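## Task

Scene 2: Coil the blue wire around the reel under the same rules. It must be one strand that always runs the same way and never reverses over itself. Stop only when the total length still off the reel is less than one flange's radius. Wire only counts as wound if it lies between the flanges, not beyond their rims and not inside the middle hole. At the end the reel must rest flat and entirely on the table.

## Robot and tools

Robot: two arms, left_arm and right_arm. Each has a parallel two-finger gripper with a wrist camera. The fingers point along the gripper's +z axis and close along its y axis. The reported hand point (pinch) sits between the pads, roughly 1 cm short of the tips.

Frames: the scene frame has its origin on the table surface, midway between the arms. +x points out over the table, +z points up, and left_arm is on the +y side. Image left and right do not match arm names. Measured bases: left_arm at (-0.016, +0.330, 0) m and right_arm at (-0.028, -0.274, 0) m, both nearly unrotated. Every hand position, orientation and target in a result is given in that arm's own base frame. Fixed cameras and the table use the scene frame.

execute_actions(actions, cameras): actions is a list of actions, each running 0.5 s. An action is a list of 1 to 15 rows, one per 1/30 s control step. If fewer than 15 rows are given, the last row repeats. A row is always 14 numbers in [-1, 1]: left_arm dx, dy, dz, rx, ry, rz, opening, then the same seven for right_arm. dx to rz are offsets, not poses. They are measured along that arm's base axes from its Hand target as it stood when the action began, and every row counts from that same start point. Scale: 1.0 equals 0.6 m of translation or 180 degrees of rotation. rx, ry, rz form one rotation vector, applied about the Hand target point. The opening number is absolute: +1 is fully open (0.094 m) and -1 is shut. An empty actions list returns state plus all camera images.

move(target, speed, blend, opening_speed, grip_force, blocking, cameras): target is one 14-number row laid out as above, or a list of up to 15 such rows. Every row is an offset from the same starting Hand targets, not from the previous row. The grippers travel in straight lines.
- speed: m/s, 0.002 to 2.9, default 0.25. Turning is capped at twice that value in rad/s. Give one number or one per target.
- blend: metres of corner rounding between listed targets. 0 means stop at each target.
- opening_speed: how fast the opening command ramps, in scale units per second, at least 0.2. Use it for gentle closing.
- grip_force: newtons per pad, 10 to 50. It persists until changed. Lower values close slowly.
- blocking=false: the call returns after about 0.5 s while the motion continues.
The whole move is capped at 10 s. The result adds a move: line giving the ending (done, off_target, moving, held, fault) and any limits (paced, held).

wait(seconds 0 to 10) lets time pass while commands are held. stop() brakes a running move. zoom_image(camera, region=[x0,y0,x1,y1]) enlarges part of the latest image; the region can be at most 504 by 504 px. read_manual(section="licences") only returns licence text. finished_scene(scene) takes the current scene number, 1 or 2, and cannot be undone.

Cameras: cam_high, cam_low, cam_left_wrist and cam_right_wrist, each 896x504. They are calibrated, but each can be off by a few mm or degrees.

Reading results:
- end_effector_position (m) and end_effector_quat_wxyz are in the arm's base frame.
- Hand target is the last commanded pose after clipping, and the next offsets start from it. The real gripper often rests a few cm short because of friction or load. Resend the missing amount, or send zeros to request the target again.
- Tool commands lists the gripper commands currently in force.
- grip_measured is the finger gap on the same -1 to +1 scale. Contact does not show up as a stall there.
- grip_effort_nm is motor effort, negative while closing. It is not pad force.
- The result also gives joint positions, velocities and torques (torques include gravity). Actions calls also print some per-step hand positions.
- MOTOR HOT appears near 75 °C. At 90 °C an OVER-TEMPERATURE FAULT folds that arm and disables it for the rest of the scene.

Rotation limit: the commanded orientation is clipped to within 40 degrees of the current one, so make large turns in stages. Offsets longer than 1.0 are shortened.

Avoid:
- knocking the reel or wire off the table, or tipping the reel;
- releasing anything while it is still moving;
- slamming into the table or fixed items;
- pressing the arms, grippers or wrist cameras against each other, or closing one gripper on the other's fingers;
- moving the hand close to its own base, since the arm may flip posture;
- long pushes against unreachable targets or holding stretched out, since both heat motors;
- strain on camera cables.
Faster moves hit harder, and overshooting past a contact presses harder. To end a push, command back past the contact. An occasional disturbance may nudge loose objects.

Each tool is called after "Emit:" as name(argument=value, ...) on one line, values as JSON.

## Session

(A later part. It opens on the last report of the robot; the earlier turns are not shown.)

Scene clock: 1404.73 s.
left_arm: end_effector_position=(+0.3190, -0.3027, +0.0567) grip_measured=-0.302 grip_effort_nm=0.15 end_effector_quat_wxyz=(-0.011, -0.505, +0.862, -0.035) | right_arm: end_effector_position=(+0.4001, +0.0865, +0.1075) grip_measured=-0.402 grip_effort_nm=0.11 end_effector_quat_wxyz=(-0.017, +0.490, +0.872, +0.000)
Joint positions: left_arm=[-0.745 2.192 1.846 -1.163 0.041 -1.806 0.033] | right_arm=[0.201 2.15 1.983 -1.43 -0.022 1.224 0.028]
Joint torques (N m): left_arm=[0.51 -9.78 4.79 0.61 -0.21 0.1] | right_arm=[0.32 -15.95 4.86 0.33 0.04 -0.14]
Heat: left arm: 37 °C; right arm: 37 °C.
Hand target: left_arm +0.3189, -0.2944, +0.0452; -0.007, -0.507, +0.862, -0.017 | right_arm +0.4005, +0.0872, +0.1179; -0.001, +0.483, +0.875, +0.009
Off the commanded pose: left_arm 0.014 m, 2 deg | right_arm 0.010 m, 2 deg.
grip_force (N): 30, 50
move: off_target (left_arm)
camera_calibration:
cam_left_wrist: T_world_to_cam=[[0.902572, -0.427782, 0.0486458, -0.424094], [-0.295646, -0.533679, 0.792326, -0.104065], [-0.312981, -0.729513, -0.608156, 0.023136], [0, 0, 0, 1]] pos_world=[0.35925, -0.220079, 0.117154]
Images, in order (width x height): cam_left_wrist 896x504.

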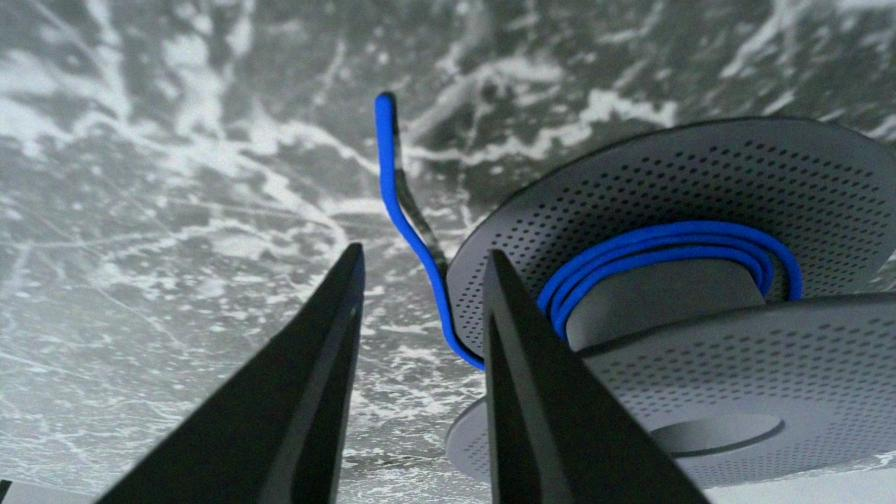

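Emit:
move(target=[-0.0105,0.0145,-0.06,0,0,0,-0.3,0,0,0,0,0,0,-0.4], speed=0.08, cameras=["cam_left_wrist"])

Scene clock: 1412.90 s.
left_arm: end_effector_position=(+0.3108, -0.2928, +0.0163) grip_measured=-0.302 grip_effort_nm=0.15 end_effector_quat_wxyz=(-0.013, -0.505, +0.863, -0.026) | right_arm: end_effector_position=(+0.4002, +0.0865, +0.1075) grip_measured=-0.402 grip_effort_nm=0.11 end_effector_quat_wxyz=(-0.017, +0.489, +0.872, +0.000)
Joint positions: left_arm=[-0.741 2.192 1.684 -1.021 0.041 -1.801 0.033] | right_arm=[0.201 2.15 1.983 -1.43 -0.022 1.223 0.028]
Joint torques (N m): left_arm=[0.57 -10.26 4.52 0.71 -0.21 0.07] | right_arm=[0.21 -16.17 4.93 0.31 0.07 -0.1]
Heat: left arm: 38 °C; right arm: 37 °C.
Hand target: left_arm +0.3126, -0.2859, +0.0092; -0.007, -0.507, +0.862, -0.018 | right_arm +0.4005, +0.0872, +0.1179; -0.001, +0.483, +0.875, +0.009
Off the commanded pose: left_arm 0.010 m, 1 deg | right_arm 0.010 m, 2 deg.
grip_force (N): 30, 50
move: done
camera_calibration:
cam_left_wrist: T_world_to_cam=[[0.902682, -0.429311, 0.0292759, -0.410581], [-0.284505, -0.544398, 0.789106, -0.0757906], [-0.322834, -0.720641, -0.613559, 0.00885029], [0, 0, 0, 1]] pos_world=[0.351919, -0.211149, 0.0772571]
Images, in order (width x height): cam_left_wrist 896x504.

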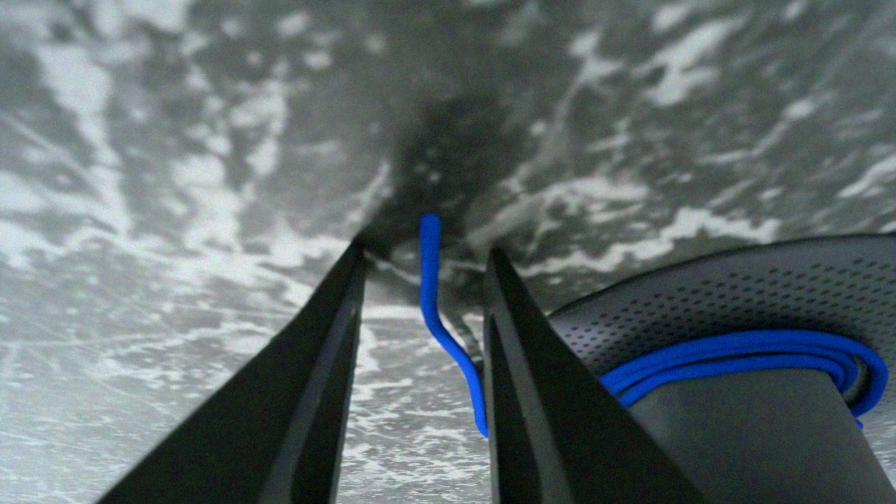

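Emit:
move(target=[[0,0,-0.01,0,0,0,-0.3,0,0,0,0,0,0,-0.4],[0,0,-0.01,0,0,0,-0.98,0,0,0,0,0,0,-0.4]], speed=0.04, cameras=["cam_left_wrist"])

Scene clock: 1419.97 s.
left_arm: end_effector_position=(+0.3146, -0.2963, +0.0162) grip_measured=-0.913 grip_effort_nm=-0.59 end_effector_quat_wxyz=(-0.010, -0.505, +0.862, -0.036) | right_arm: end_effector_position=(+0.4002, +0.0865, +0.1075) grip_measured=-0.402 grip_effort_nm=0.11 end_effector_quat_wxyz=(-0.017, +0.489, +0.872, +0.000)
Joint positions: left_arm=[-0.741 2.192 1.682 -0.999 0.041 -1.801 0.004] | right_arm=[0.201 2.15 1.983 -1.43 -0.022 1.223 0.028]
Joint torques (N m): left_arm=[0.55 -9.92 3.62 0.74 -0.22 0.08] | right_arm=[0.35 -15.91 4.77 0.36 0.05 -0.11]
Heat: left arm: 39 °C; right arm: 38 °C.
Hand target: left_arm +0.3126, -0.2858, +0.0032; -0.007, -0.507, +0.862, -0.018 | right_arm +0.4005, +0.0872, +0.1179; -0.001, +0.483, +0.875, +0.009
Off the commanded pose: left_arm 0.017 m, 2 deg | right_arm 0.010 m, 2 deg.
grip_force (N): 30, 50
move: off_target (left_arm); target 2's new opening was sent with left_arm's hand 0.015 m and 1 deg from that target
camera_calibration:
cam_left_wrist: T_world_to_cam=[[0.901905, -0.42911, 0.0493148, -0.415553], [-0.296954, -0.533093, 0.792231, -0.0693155], [-0.313665, -0.729162, -0.608225, 0.00204854], [0, 0, 0, 1]] pos_world=[0.354848, -0.213776, 0.0766528]
Images, in order (width x height): cam_left_wrist 896x504.

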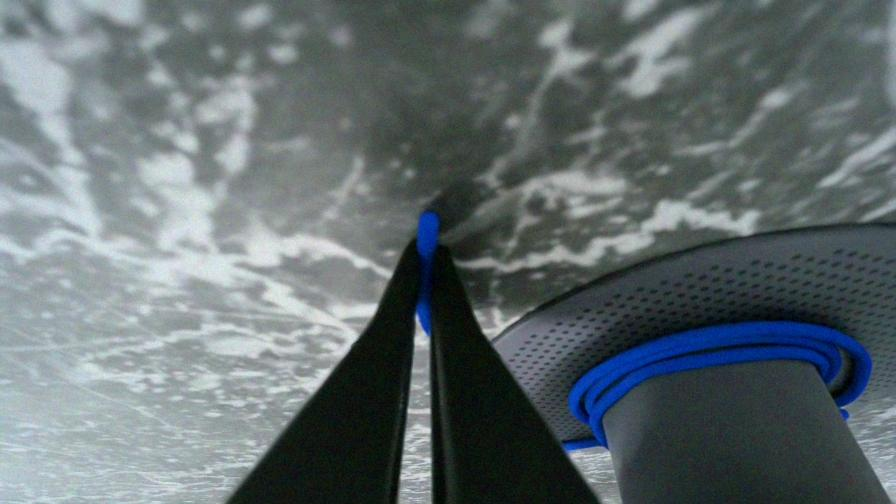

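Emit:
move(target=[[0.0123,-0.0153,0.0697,-0.1897,-0.183,-0.1946,-0.98,0,0,0,0,0,0,-0.6],[0.0485,-0.0668,0.038,-0.1897,-0.183,-0.1946,-0.98,-0.015,0.1472,-0.01,0,0,0,-0.6]], speed=0.2, blend=[0.01,0], cameras=["all"])

Emit:
zoom_image(camera="cam_high", region=[380, 180, 540, 340])

Scene clock: 1445.20 s.
left_arm: end_effector_position=(+0.3326, -0.3181, +0.0208) grip_measured=-0.916 grip_effort_nm=-0.64 end_effector_quat_wxyz=(+0.070, -0.186, +0.898, -0.392) | right_arm: end_effector_position=(+0.3846, +0.1765, +0.1124) grip_measured=-0.598 grip_effort_nm=-0.14 end_effector_quat_wxyz=(-0.007, +0.477, +0.879, +0.011)
Joint positions: left_arm=[-0.607 1.924 0.945 0.137 0.413 -1.175 0.004] | right_arm=[0.417 2.175 2.042 -1.428 -0.025 1.412 0.019]
Joint torques (N m): left_arm=[-0.57 -7.42 8.69 2.02 -0.01 0] | right_arm=[-0.43 -10.48 8.75 0.17 0.15 0.14]
Heat: left arm: 39 °C; right arm: 39 °C.
Hand target: left_arm +0.3418, -0.3259, +0.0261; +0.082, -0.183, +0.895, -0.398 | right_arm +0.3916, +0.1755, +0.1119; -0.001, +0.483, +0.875, +0.009
Off the commanded pose: left_arm 0.013 m, 2 deg | right_arm 0.007 m, 1 deg.
grip_force (N): 30, 50
move: off_target (left_arm); blend cut to 0 m at target 1
camera_calibration:
cam_left_wrist: T_world_to_cam=[[0.339088, -0.595132, 0.728586, -0.321175], [-0.794611, 0.233398, 0.560463, 0.334905], [-0.5036, -0.768989, -0.393756, 0.0407588], [0, 0, 0, 1]] pos_world=[0.395551, -0.237964, 0.0623506]
cam_right_wrist: T_world_to_cam=[[-0.796363, -0.604663, -0.0137452, 0.410699], [-0.401078, 0.51095, 0.760307, -0.0138157], [-0.452706, 0.610993, -0.649418, 0.252017], [0, 0, 0, 1]] pos_world=[0.435614, 0.101413, 0.179814]

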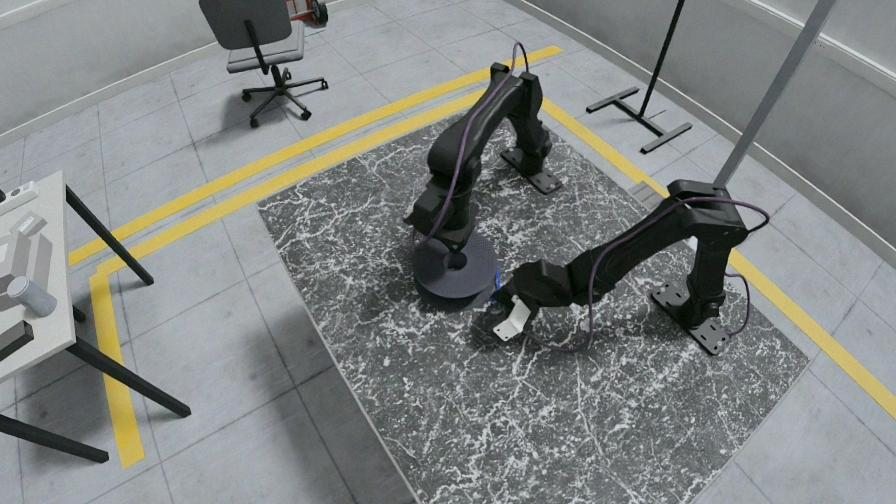

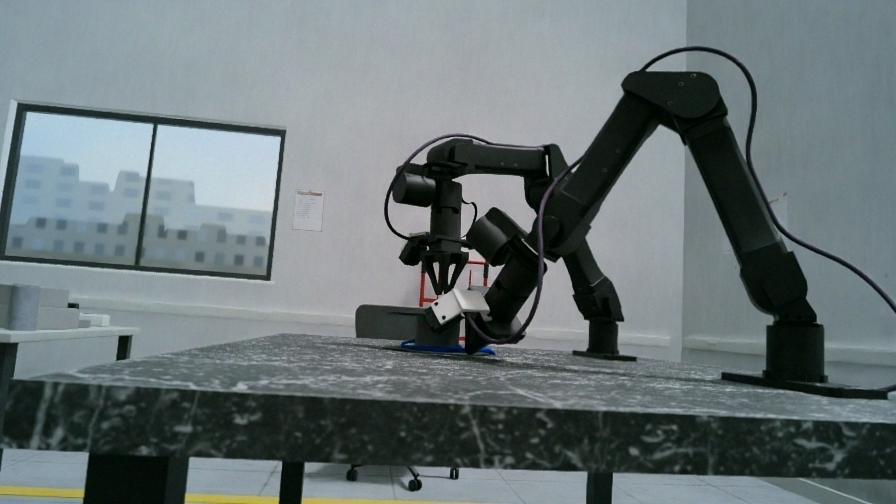

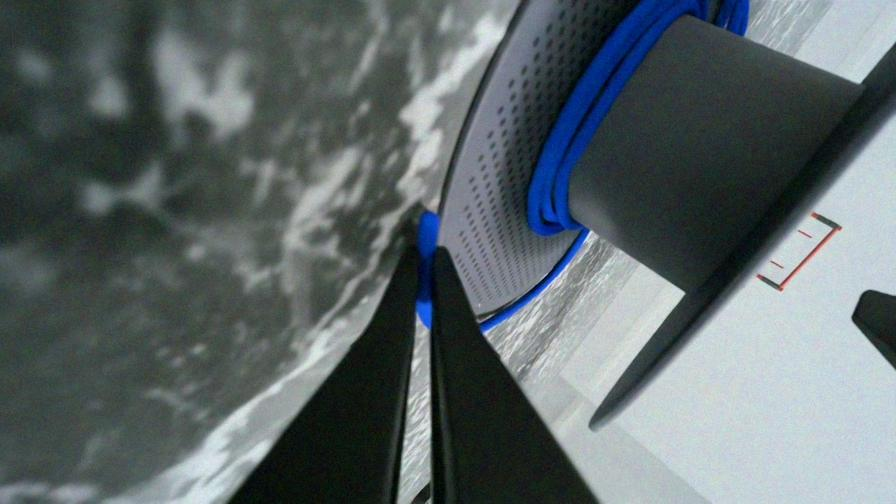

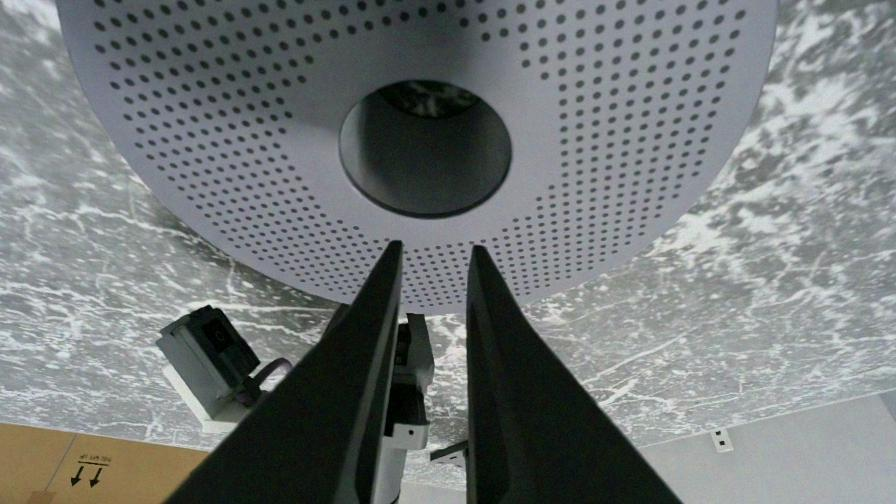

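Scaled by 3.150 from the camera's 896x504 image, which has a finer 1280x720 frame.

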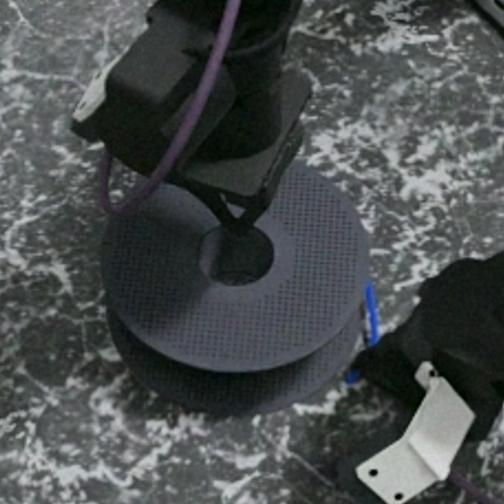

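Emit:
move(target=[[0,0,0,0,0,0,-0.98,0.0125,-0.0025,-0.03,0,0,0,-0.6],[0,0,0,0,0,0,-0.98,0.0125,-0.0025,-0.095,0,0,0,-0.6],[0,0,0,0,0,0,-0.98,0.0125,-0.0025,-0.095,0,0,0,-0.06]], speed=0.09, cameras=["cam_right_wrist","cam_left_wrist"])

Scene clock: 1457.20 s.
left_arm: end_effector_position=(+0.3326, -0.3181, +0.0208) grip_measured=-0.916 grip_effort_nm=-0.64 end_effector_quat_wxyz=(+0.070, -0.186, +0.898, -0.392) | right_arm: end_effector_position=(+0.3973, +0.1783, +0.0665) grip_measured=-0.077 grip_effort_nm=0.92 end_effector_quat_wxyz=(-0.001, +0.481, +0.877, +0.019)
Joint positions: left_arm=[-0.607 1.924 0.945 0.137 0.413 -1.175 0.004] | right_arm=[0.409 2.205 1.907 -1.244 -0.025 1.413 0.043]
Joint torques (N m): left_arm=[-0.58 -7.41 8.69 2.01 0 0.01] | right_arm=[-0.54 -11.04 5.04 0.5 0.12 0.02]
Heat: left arm: 38 °C; right arm: 37 °C.
Hand target: left_arm +0.3418, -0.3259, +0.0261; +0.082, -0.183, +0.895, -0.398 | right_arm +0.3990, +0.1741, +0.0549; -0.001, +0.483, +0.875, +0.010
Off the commanded pose: left_arm 0.013 m, 2 deg | right_arm 0.013 m, 1 deg.
grip_force (N): 30, 50
move: off_target (left_arm, right_arm); target 3's new opening was sent with right_arm's hand 0.013 m and 1 deg from that target
camera_calibration:
cam_left_wrist: T_world_to_cam=[[0.339088, -0.595132, 0.728586, -0.321175], [-0.794611, 0.233398, 0.560463, 0.334905], [-0.5036, -0.768989, -0.393756, 0.0407588], [0, 0, 0, 1]] pos_world=[0.395551, -0.237964, 0.0623506]
cam_right_wrist: T_world_to_cam=[[-0.8012, -0.597482, -0.0330796, 0.423162], [-0.410403, 0.508422, 0.757018, 0.0295705], [-0.435486, 0.620099, -0.652556, 0.218649], [0, 0, 0, 1]] pos_world=[0.446392, 0.102213, 0.134294]
Images, in order (width x height): cam_left_wrist 896x504, cam_right_wrist 896x504.

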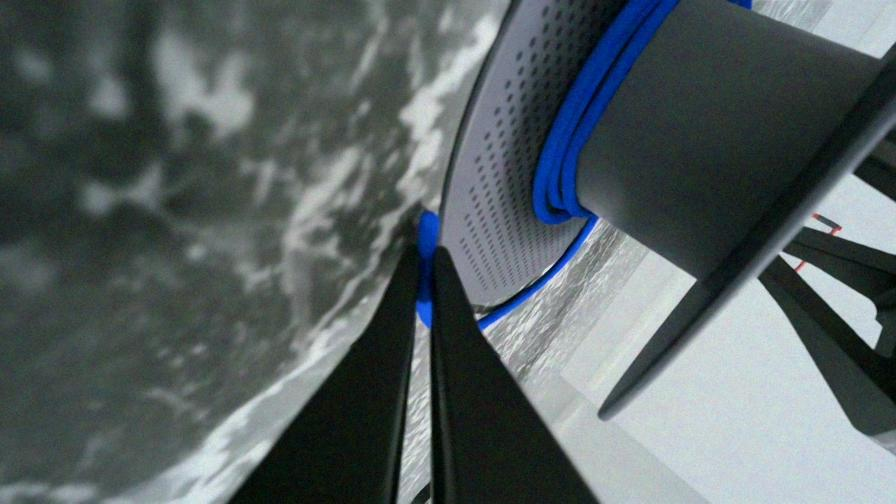

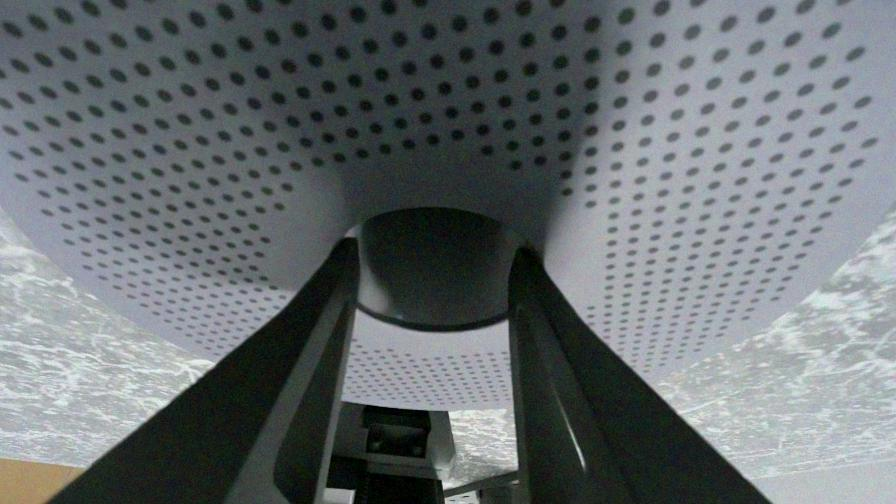

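Emit:
move(target=[0,0,0,0,0,0,-0.98,-0.005,0.002,-0.005,0,0,0.278,-0.06], speed=0.25, cameras=["cam_right_wrist","cam_left_wrist","cam_high","cam_low"])

Scene clock: 1464.37 s.
left_arm: end_effector_position=(+0.3327, -0.3182, +0.0209) grip_measured=-0.916 grip_effort_nm=-0.64 end_effector_quat_wxyz=(+0.070, -0.186, +0.898, -0.392) | right_arm: end_effector_position=(+0.3974, +0.1779, +0.0665) grip_measured=-0.075 grip_effort_nm=0.80 end_effector_quat_wxyz=(+0.008, +0.081, +0.997, +0.017)
Joint positions: left_arm=[-0.607 1.924 0.945 0.138 0.413 -1.176 0.004] | right_arm=[0.409 2.205 1.907 -1.244 -0.022 0.573 0.043]
Joint torques (N m): left_arm=[-0.58 -7.46 8.69 2 -0.01 0] | right_arm=[-0.36 -10.43 5.15 0.4 0.05 -0.32]
Heat: left arm: 38 °C; right arm: 35 °C.
Hand target: left_arm +0.3417, -0.3259, +0.0261; +0.081, -0.183, +0.895, -0.398 | right_arm +0.3960, +0.1753, +0.0519; -0.005, +0.068, +0.998, +0.008
Off the commanded pose: left_arm 0.013 m, 2 deg | right_arm 0.015 m, 2 deg.
grip_force (N): 30, 50
move: off_target (left_arm, right_arm)
camera_calibration:
cam_left_wrist: T_world_to_cam=[[0.33897, -0.594654, 0.729031, -0.321176], [-0.794877, 0.233498, 0.560044, 0.335028], [-0.50326, -0.769328, -0.393528, 0.0404911], [0, 0, 0, 1]] pos_world=[0.395553, -0.238066, 0.0624508]
cam_right_wrist: T_world_to_cam=[[-0.0894144, -0.995468, -0.0323919, 0.210978], [-0.676613, 0.0368444, 0.735416, 0.220969], [-0.73089, 0.0876736, -0.676841, 0.432649], [0, 0, 0, 1]] pos_world=[0.484593, 0.163948, 0.137164]

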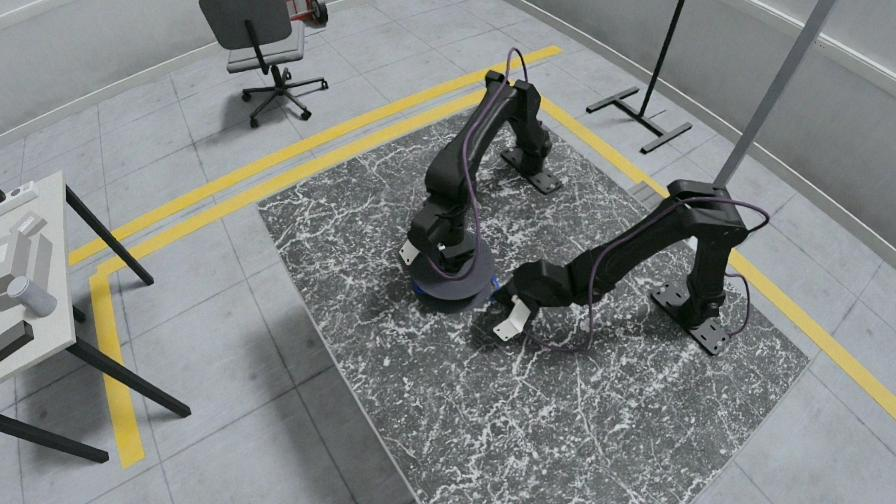

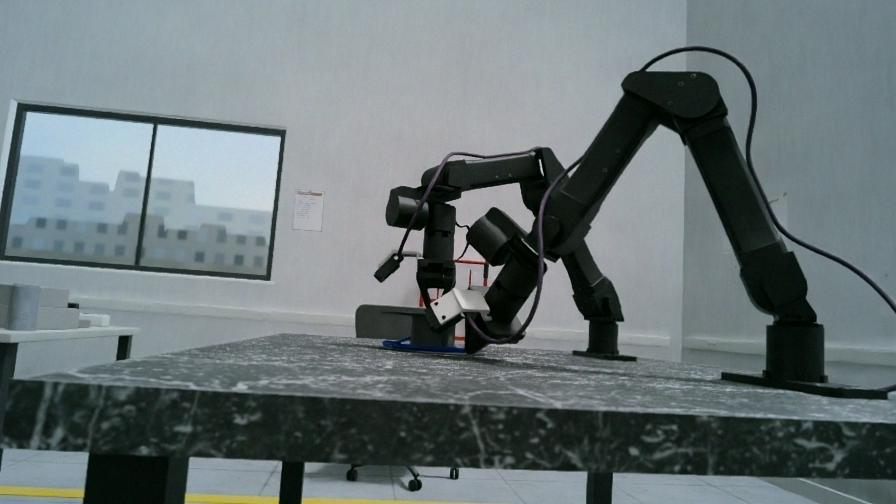

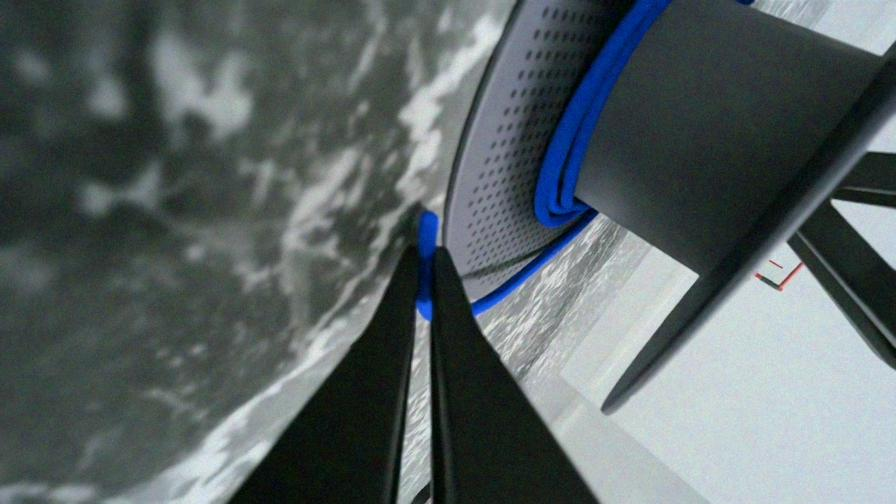

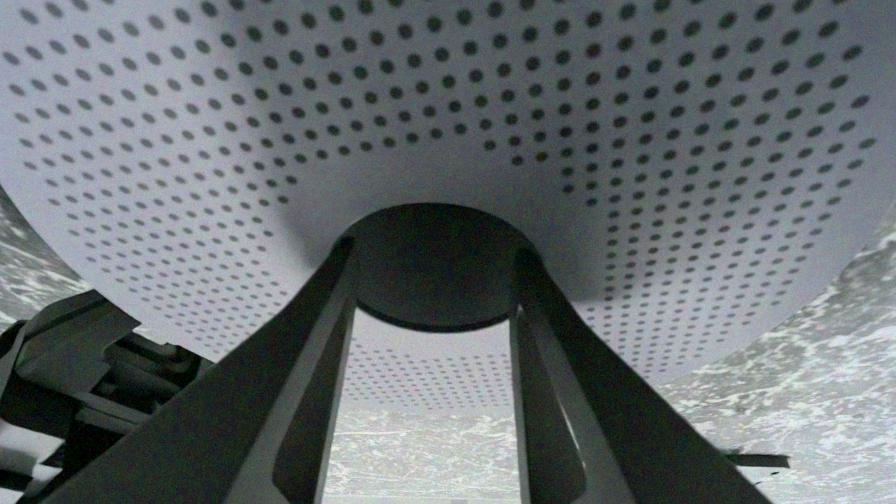

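Emit:
zoom_image(camera="cam_high", region=[390, 210, 530, 330])

Emit:
zoom_image(camera="cam_low", region=[360, 290, 510, 370])

Scaled by 3.600 from the camera's 896x504 image, which has a finer 1280x720 frame.

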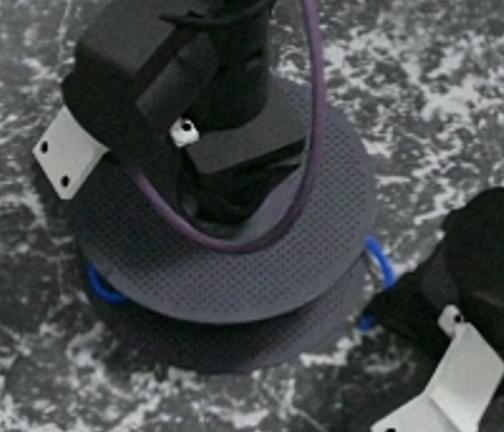

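Scaled by 3.360 from the camera's 896x504 image, which has a finer 1280x720 frame.

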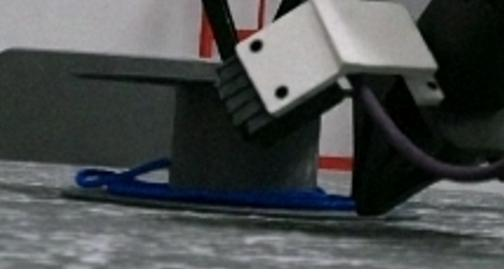

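Emit:
move(target=[0.0352,-0.0627,0.003,0,0,-0.028,-0.98,0,0,0,0,0,0,-0.06], speed=0.06, cameras=["cam_left_wrist"])

Scene clock: 1482.63 s.
left_arm: end_effector_position=(+0.3599, -0.3519, +0.0220) grip_measured=-0.917 grip_effort_nm=-0.64 end_effector_quat_wxyz=(+0.065, -0.157, +0.904, -0.392) | right_arm: end_effector_position=(+0.3976, +0.1774, +0.0665) grip_measured=-0.075 grip_effort_nm=0.79 end_effector_quat_wxyz=(+0.008, +0.079, +0.997, +0.016)
Joint positions: left_arm=[-0.626 2.058 1.164 0.041 0.431 -1.133 0.004] | right_arm=[0.409 2.205 1.907 -1.244 -0.02 0.568 0.043]
Joint torques (N m): left_arm=[-0.88 -8.66 9.57 1.81 0.26 0.03] | right_arm=[-0.32 -10.26 5.09 0.41 -0.01 -0.32]
Heat: left arm: 39 °C; right arm: 33 °C.
Hand target: left_arm +0.3630, -0.3634, +0.0278; +0.064, -0.143, +0.902, -0.401 | right_arm +0.3960, +0.1752, +0.0519; -0.005, +0.068, +0.998, +0.008
Off the commanded pose: left_arm 0.013 m, 2 deg | right_arm 0.015 m, 2 deg.
grip_force (N): 30, 50
move: off_target (left_arm, right_arm)
camera_calibration:
cam_left_wrist: T_world_to_cam=[[0.294029, -0.618961, 0.728309, -0.343586], [-0.786215, 0.276685, 0.55255, 0.376248], [-0.543519, -0.735073, -0.405283, 0.0554428], [0, 0, 0, 1]] pos_world=[0.42697, -0.276014, 0.0648105]
Images, in order (width x height): cam_left_wrist 896x504.

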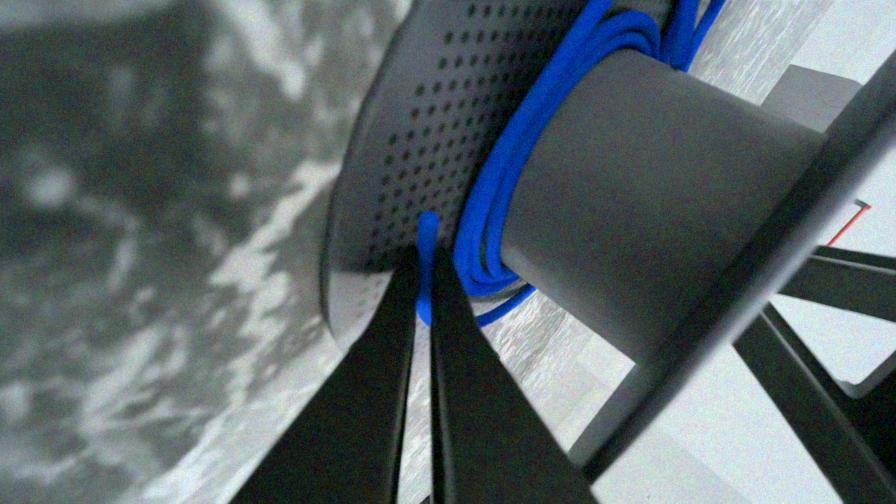

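Emit:
move(target=[0,0,0,0,0,0,-0.98,0,0,0,0,0,0.222,-0.06], speed=0.25, cameras=["cam_left_wrist","cam_right_wrist","cam_high"])

Emit:
zoom_image(camera="cam_high", region=[390, 210, 530, 330])

Scene clock: 1488.57 s.
left_arm: end_effector_position=(+0.3577, -0.3534, +0.0221) grip_measured=-0.917 grip_effort_nm=-0.64 end_effector_quat_wxyz=(+0.061, -0.154, +0.904, -0.393) | right_arm: end_effector_position=(+0.3982, +0.1770, +0.0670) grip_measured=-0.074 grip_effort_nm=0.72 end_effector_quat_wxyz=(+0.014, -0.263, +0.965, +0.011)
Joint positions: left_arm=[-0.629 2.058 1.164 0.039 0.437 -1.132 0.004] | right_arm=[0.409 2.205 1.909 -1.245 -0.017 -0.124 0.044]
Joint torques (N m): left_arm=[-0.65 -8.65 9.62 1.81 0.19 0.11] | right_arm=[-0.06 -9.24 6.56 0.2 0.03 -0.36]
Heat: left arm: 40 °C; right arm: 33 °C.
Hand target: left_arm +0.3629, -0.3635, +0.0278; +0.064, -0.143, +0.902, -0.402 | right_arm +0.3959, +0.1752, +0.0519; -0.007, -0.277, +0.961, +0.006
Off the commanded pose: left_arm 0.013 m, 2 deg | right_arm 0.015 m, 3 deg.
grip_force (N): 30, 50
move: off_target (left_arm, right_arm)
camera_calibration:
cam_left_wrist: T_world_to_cam=[[0.29236, -0.619238, 0.728746, -0.34345], [-0.781992, 0.283839, 0.554908, 0.375907], [-0.550467, -0.732106, -0.401256, 0.0566475], [0, 0, 0, 1]] pos_world=[0.425549, -0.277902, 0.064424]
cam_right_wrist: T_world_to_cam=[[0.569604, -0.821867, -0.00924873, -0.0845847], [-0.563662, -0.398792, 0.723361, 0.254084], [-0.598195, -0.406816, -0.690408, 0.469204], [0, 0, 0, 1]] pos_world=[0.472073, 0.222689, 0.139366]
Images, in order (width x height): cam_high 896x504, cam_left_wrist 896x504, cam_right_wrist 896x504.

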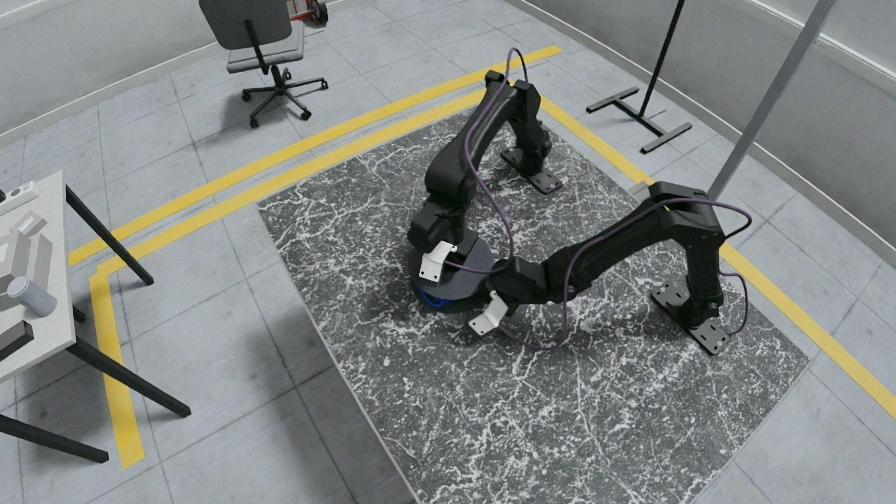

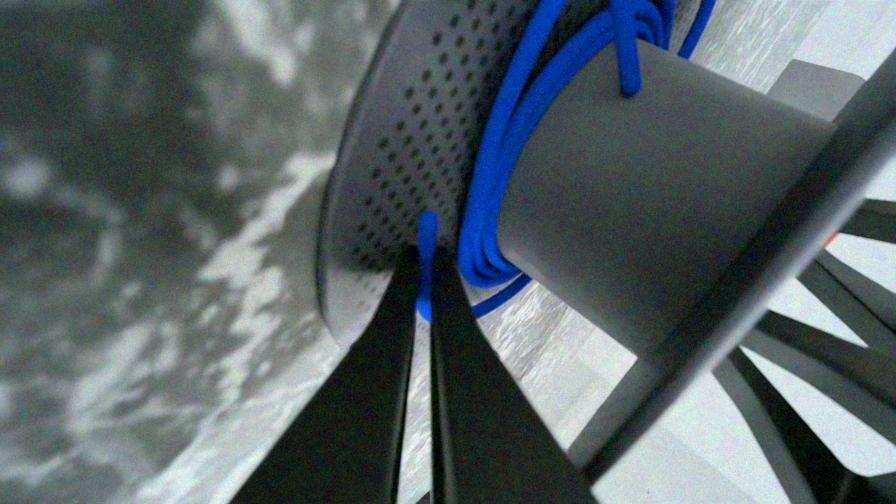

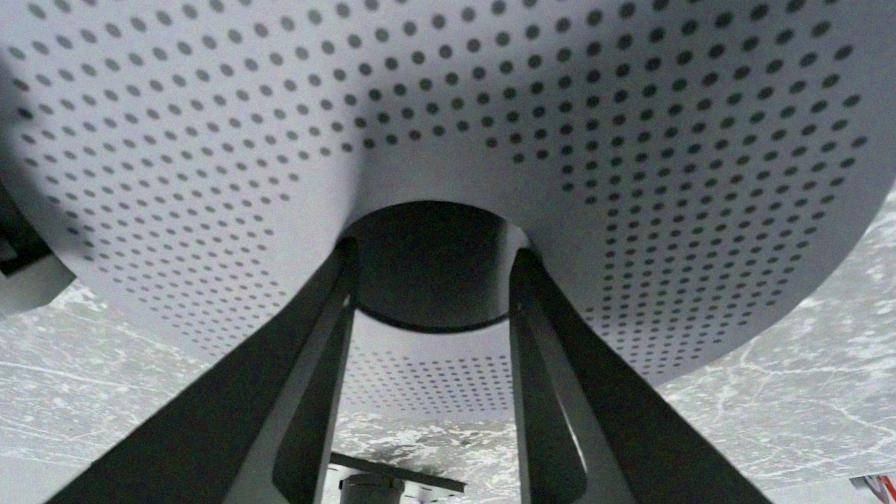

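Scaled by 3.600 from the camera's 896x504 image, which has a finer 1280x720 frame.

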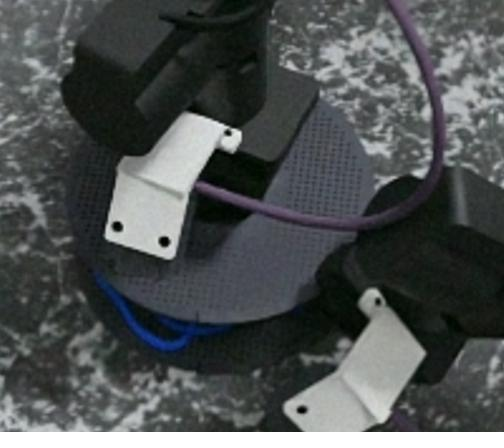

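Emit:
move(target=[0,0,0,0,0,0,-0.98,0,0,0,0,0,0.1,-0.06], speed=0.2, cameras=["cam_left_wrist","cam_low","cam_high"])

Emit:
zoom_image(camera="cam_left_wrist", region=[300, 0, 748, 400])

Emit:
zoom_image(camera="cam_low", region=[360, 290, 510, 370])

Scene clock: 1500.60 s.
left_arm: end_effector_position=(+0.3577, -0.3534, +0.0221) grip_measured=-0.917 grip_effort_nm=-0.63 end_effector_quat_wxyz=(+0.061, -0.154, +0.904, -0.393) | right_arm: end_effector_position=(+0.3986, +0.1769, +0.0676) grip_measured=-0.073 grip_effort_nm=0.68 end_effector_quat_wxyz=(+0.016, -0.410, +0.912, +0.008)
Joint positions: left_arm=[-0.629 2.058 1.164 0.039 0.437 -1.132 0.004] | right_arm=[0.409 2.205 1.912 -1.246 -0.016 -0.435 0.044]
Joint torques (N m): left_arm=[-0.62 -8.62 9.63 1.83 0.2 0.09] | right_arm=[0.03 -8.85 6.89 0.14 0.06 -0.29]
Heat: left arm: 40 °C; right arm: 32 °C.
Hand target: left_arm +0.3629, -0.3635, +0.0278; +0.064, -0.143, +0.902, -0.402 | right_arm +0.3960, +0.1752, +0.0519; -0.008, -0.424, +0.906, +0.005
Off the commanded pose: left_arm 0.013 m, 2 deg | right_arm 0.016 m, 3 deg.
grip_force (N): 30, 50
move: off_target (left_arm, right_arm)
camera_calibration:
cam_left_wrist: T_world_to_cam=[[0.29236, -0.619238, 0.728746, -0.34345], [-0.781992, 0.283839, 0.554908, 0.375907], [-0.550467, -0.732106, -0.401256, 0.0566475], [0, 0, 0, 1]] pos_world=[0.425549, -0.277902, 0.064424]
Images, in order (width x height): cam_high 896x504, cam_low 896x504, cam_left_wrist 896x504.

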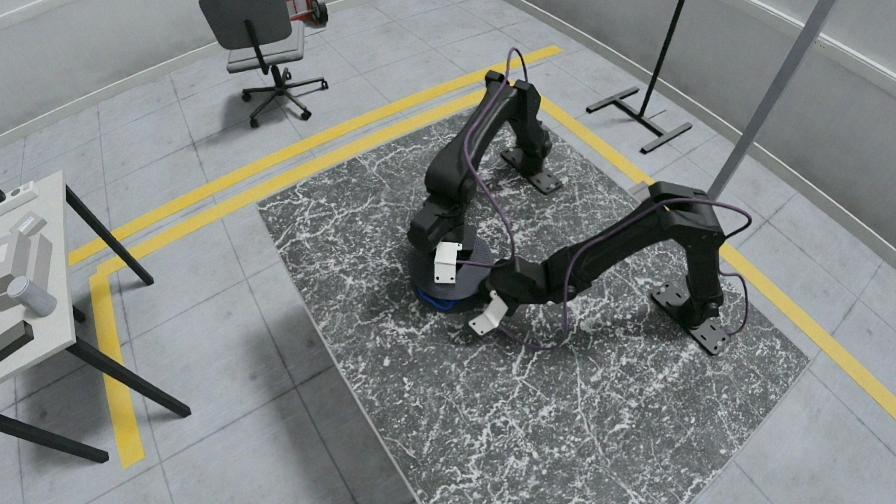

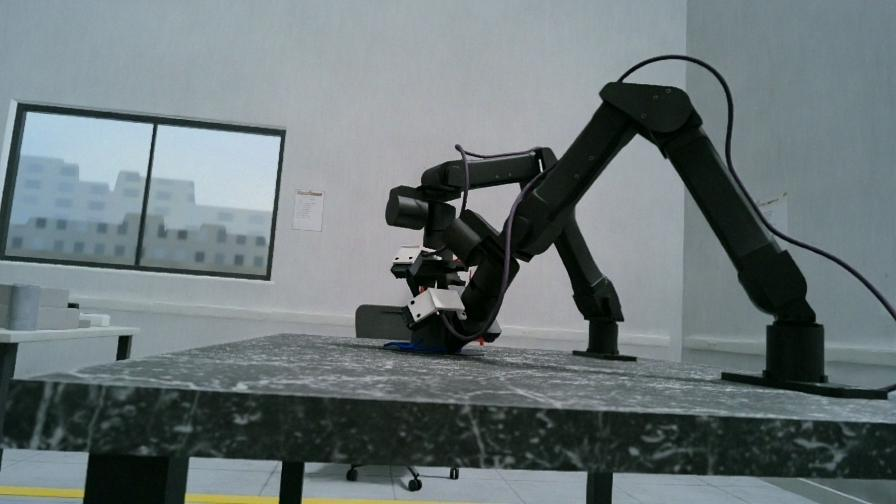

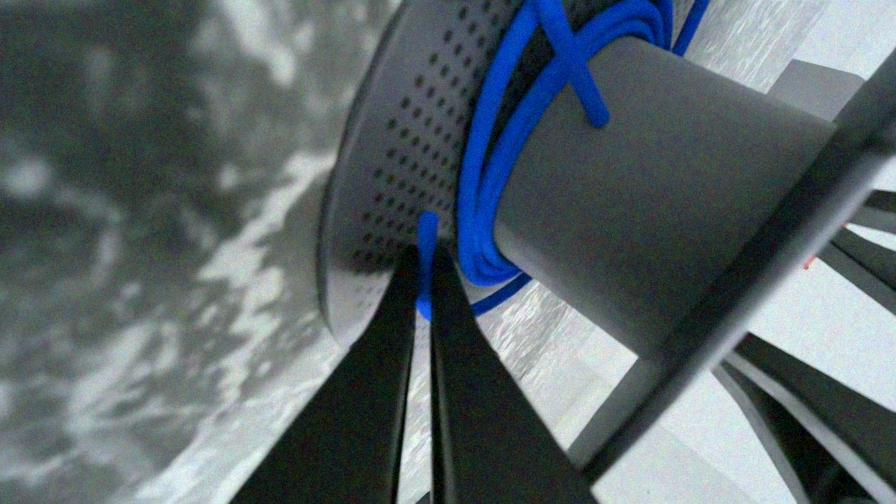

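Scaled by 1.125 from the camera's 896x504 image, which has a finer 1280x720 frame.

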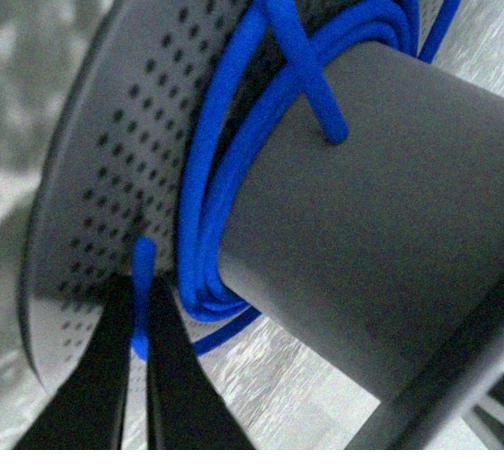

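Scaled by 3.360 from the camera's 896x504 image, which has a finer 1280x720 frame.

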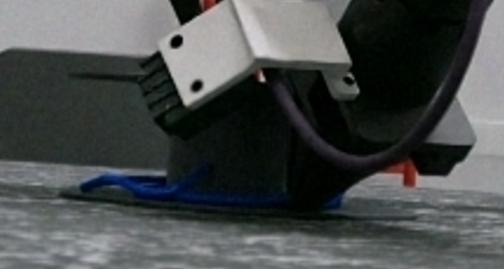

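Emit:
move(target=[[0,0,0,0,0,0,-0.98,0,0,0,0,0,0,-0.6],[0,0,0,0,0,0,-0.98,0,0,0.09,0,0,0,-0.6],[0,0,0,0,0,0,-0.98,-0.002,0,0.09,0,0,-0.6,-0.6]], speed=0.3, blend=[0,0.01,0], cameras=["cam_right_wrist","cam_left_wrist"])

Scene clock: 1523.77 s.
left_arm: end_effector_position=(+0.3577, -0.3534, +0.0221) grip_measured=-0.917 grip_effort_nm=-0.63 end_effector_quat_wxyz=(+0.061, -0.154, +0.904, -0.393) | right_arm: end_effector_position=(+0.3945, +0.1758, +0.1032) grip_measured=-0.598 grip_effort_nm=-0.14 end_effector_quat_wxyz=(-0.008, +0.479, +0.878, +0.005)
Joint positions: left_arm=[-0.629 2.058 1.164 0.039 0.437 -1.132 0.004] | right_arm=[0.409 2.229 2.093 -1.436 -0.019 1.408 0.019]
Joint torques (N m): left_arm=[-0.62 -8.65 9.63 1.83 0.2 0.11] | right_arm=[-0.1 -14.64 4.85 0.34 0.08 0.12]
Heat: left arm: 40 °C; right arm: 32 °C.
Hand target: left_arm +0.3629, -0.3635, +0.0278; +0.064, -0.143, +0.902, -0.402 | right_arm +0.3948, +0.1752, +0.1058; -0.001, +0.483, +0.875, +0.009
Off the commanded pose: left_arm 0.013 m, 2 deg | right_arm 0.003 m, 1 deg.
grip_force (N): 30, 50
move: off_target (left_arm)
camera_calibration:
cam_left_wrist: T_world_to_cam=[[0.29236, -0.619238, 0.728746, -0.34345], [-0.781992, 0.283839, 0.554908, 0.375907], [-0.550467, -0.732106, -0.401256, 0.0566475], [0, 0, 0, 1]] pos_world=[0.425549, -0.277902, 0.064424]
cam_right_wrist: T_world_to_cam=[[-0.799196, -0.601067, -0.00213805, 0.417294], [-0.393126, 0.520014, 0.758312, -0.00708981], [-0.454685, 0.606881, -0.651888, 0.25273], [0, 0, 0, 1]] pos_world=[0.445625, 0.101131, 0.17102]
Images, in order (width x height): cam_left_wrist 896x504, cam_right_wrist 896x504.

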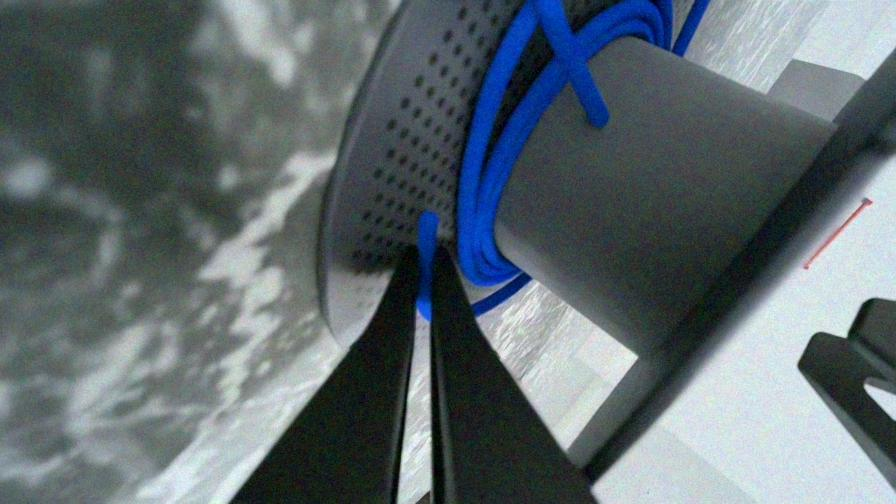

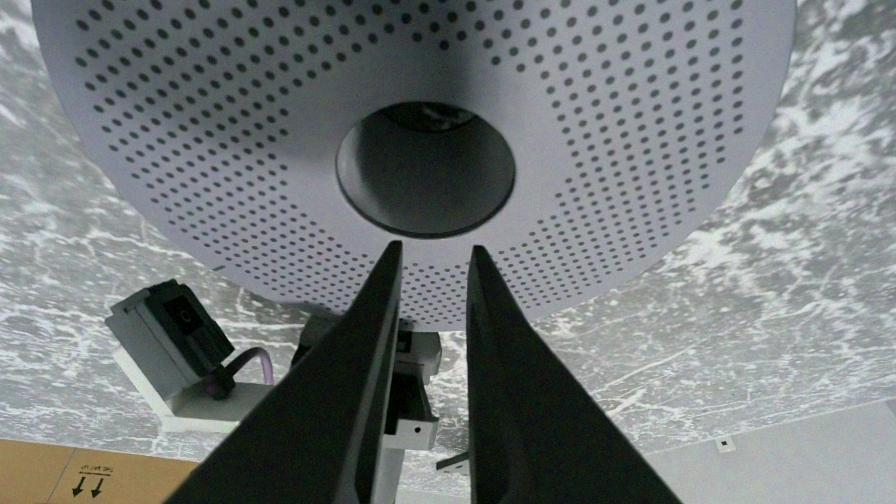

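Emit:
move(target=[[0,0,0,0,0,0,-0.98,0.01,-0.0027,-0.0933,0,0,0,-0.6],[0,0,0,0,0,0,-0.98,0.01,-0.0027,-0.0933,0,0,0,-0.06]], speed=0.1, cameras=["cam_right_wrist"])

Scene clock: 1532.40 s.
left_arm: end_effector_position=(+0.3577, -0.3534, +0.0221) grip_measured=-0.917 grip_effort_nm=-0.63 end_effector_quat_wxyz=(+0.061, -0.154, +0.904, -0.393) | right_arm: end_effector_position=(+0.4000, +0.1769, +0.0647) grip_measured=-0.081 grip_effort_nm=1.12 end_effector_quat_wxyz=(+0.003, +0.480, +0.877, +0.019)
Joint positions: left_arm=[-0.629 2.058 1.164 0.039 0.437 -1.132 0.004] | right_arm=[0.406 2.209 1.907 -1.235 -0.02 1.409 0.043]
Joint torques (N m): left_arm=[-0.59 -8.62 9.65 1.82 0.19 0.11] | right_arm=[-0.53 -10.8 4.77 0.57 0.07 0.08]
Heat: left arm: 41 °C; right arm: 33 °C.
Hand target: left_arm +0.3629, -0.3635, +0.0278; +0.064, -0.143, +0.902, -0.402 | right_arm +0.4008, +0.1736, +0.0498; -0.001, +0.483, +0.875, +0.009
Off the commanded pose: left_arm 0.013 m, 2 deg | right_arm 0.015 m, 1 deg.
grip_force (N): 30, 50
move: off_target (left_arm, right_arm)
camera_calibration:
cam_right_wrist: T_world_to_cam=[[-0.800869, -0.597748, -0.0361342, 0.424665], [-0.414886, 0.510332, 0.75328, 0.0344157], [-0.431832, 0.61827, -0.656706, 0.218615], [0, 0, 0, 1]] pos_world=[0.448785, 0.101117, 0.132986]
Images, in order (width x height): cam_right_wrist 896x504.

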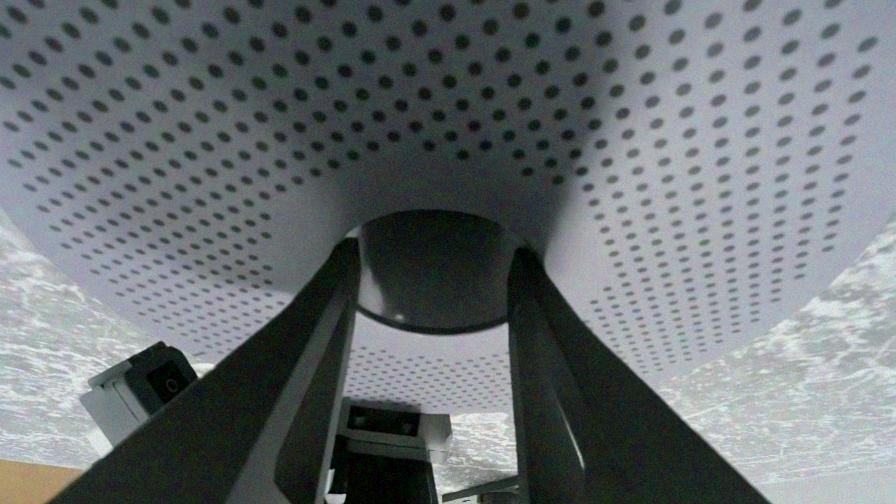

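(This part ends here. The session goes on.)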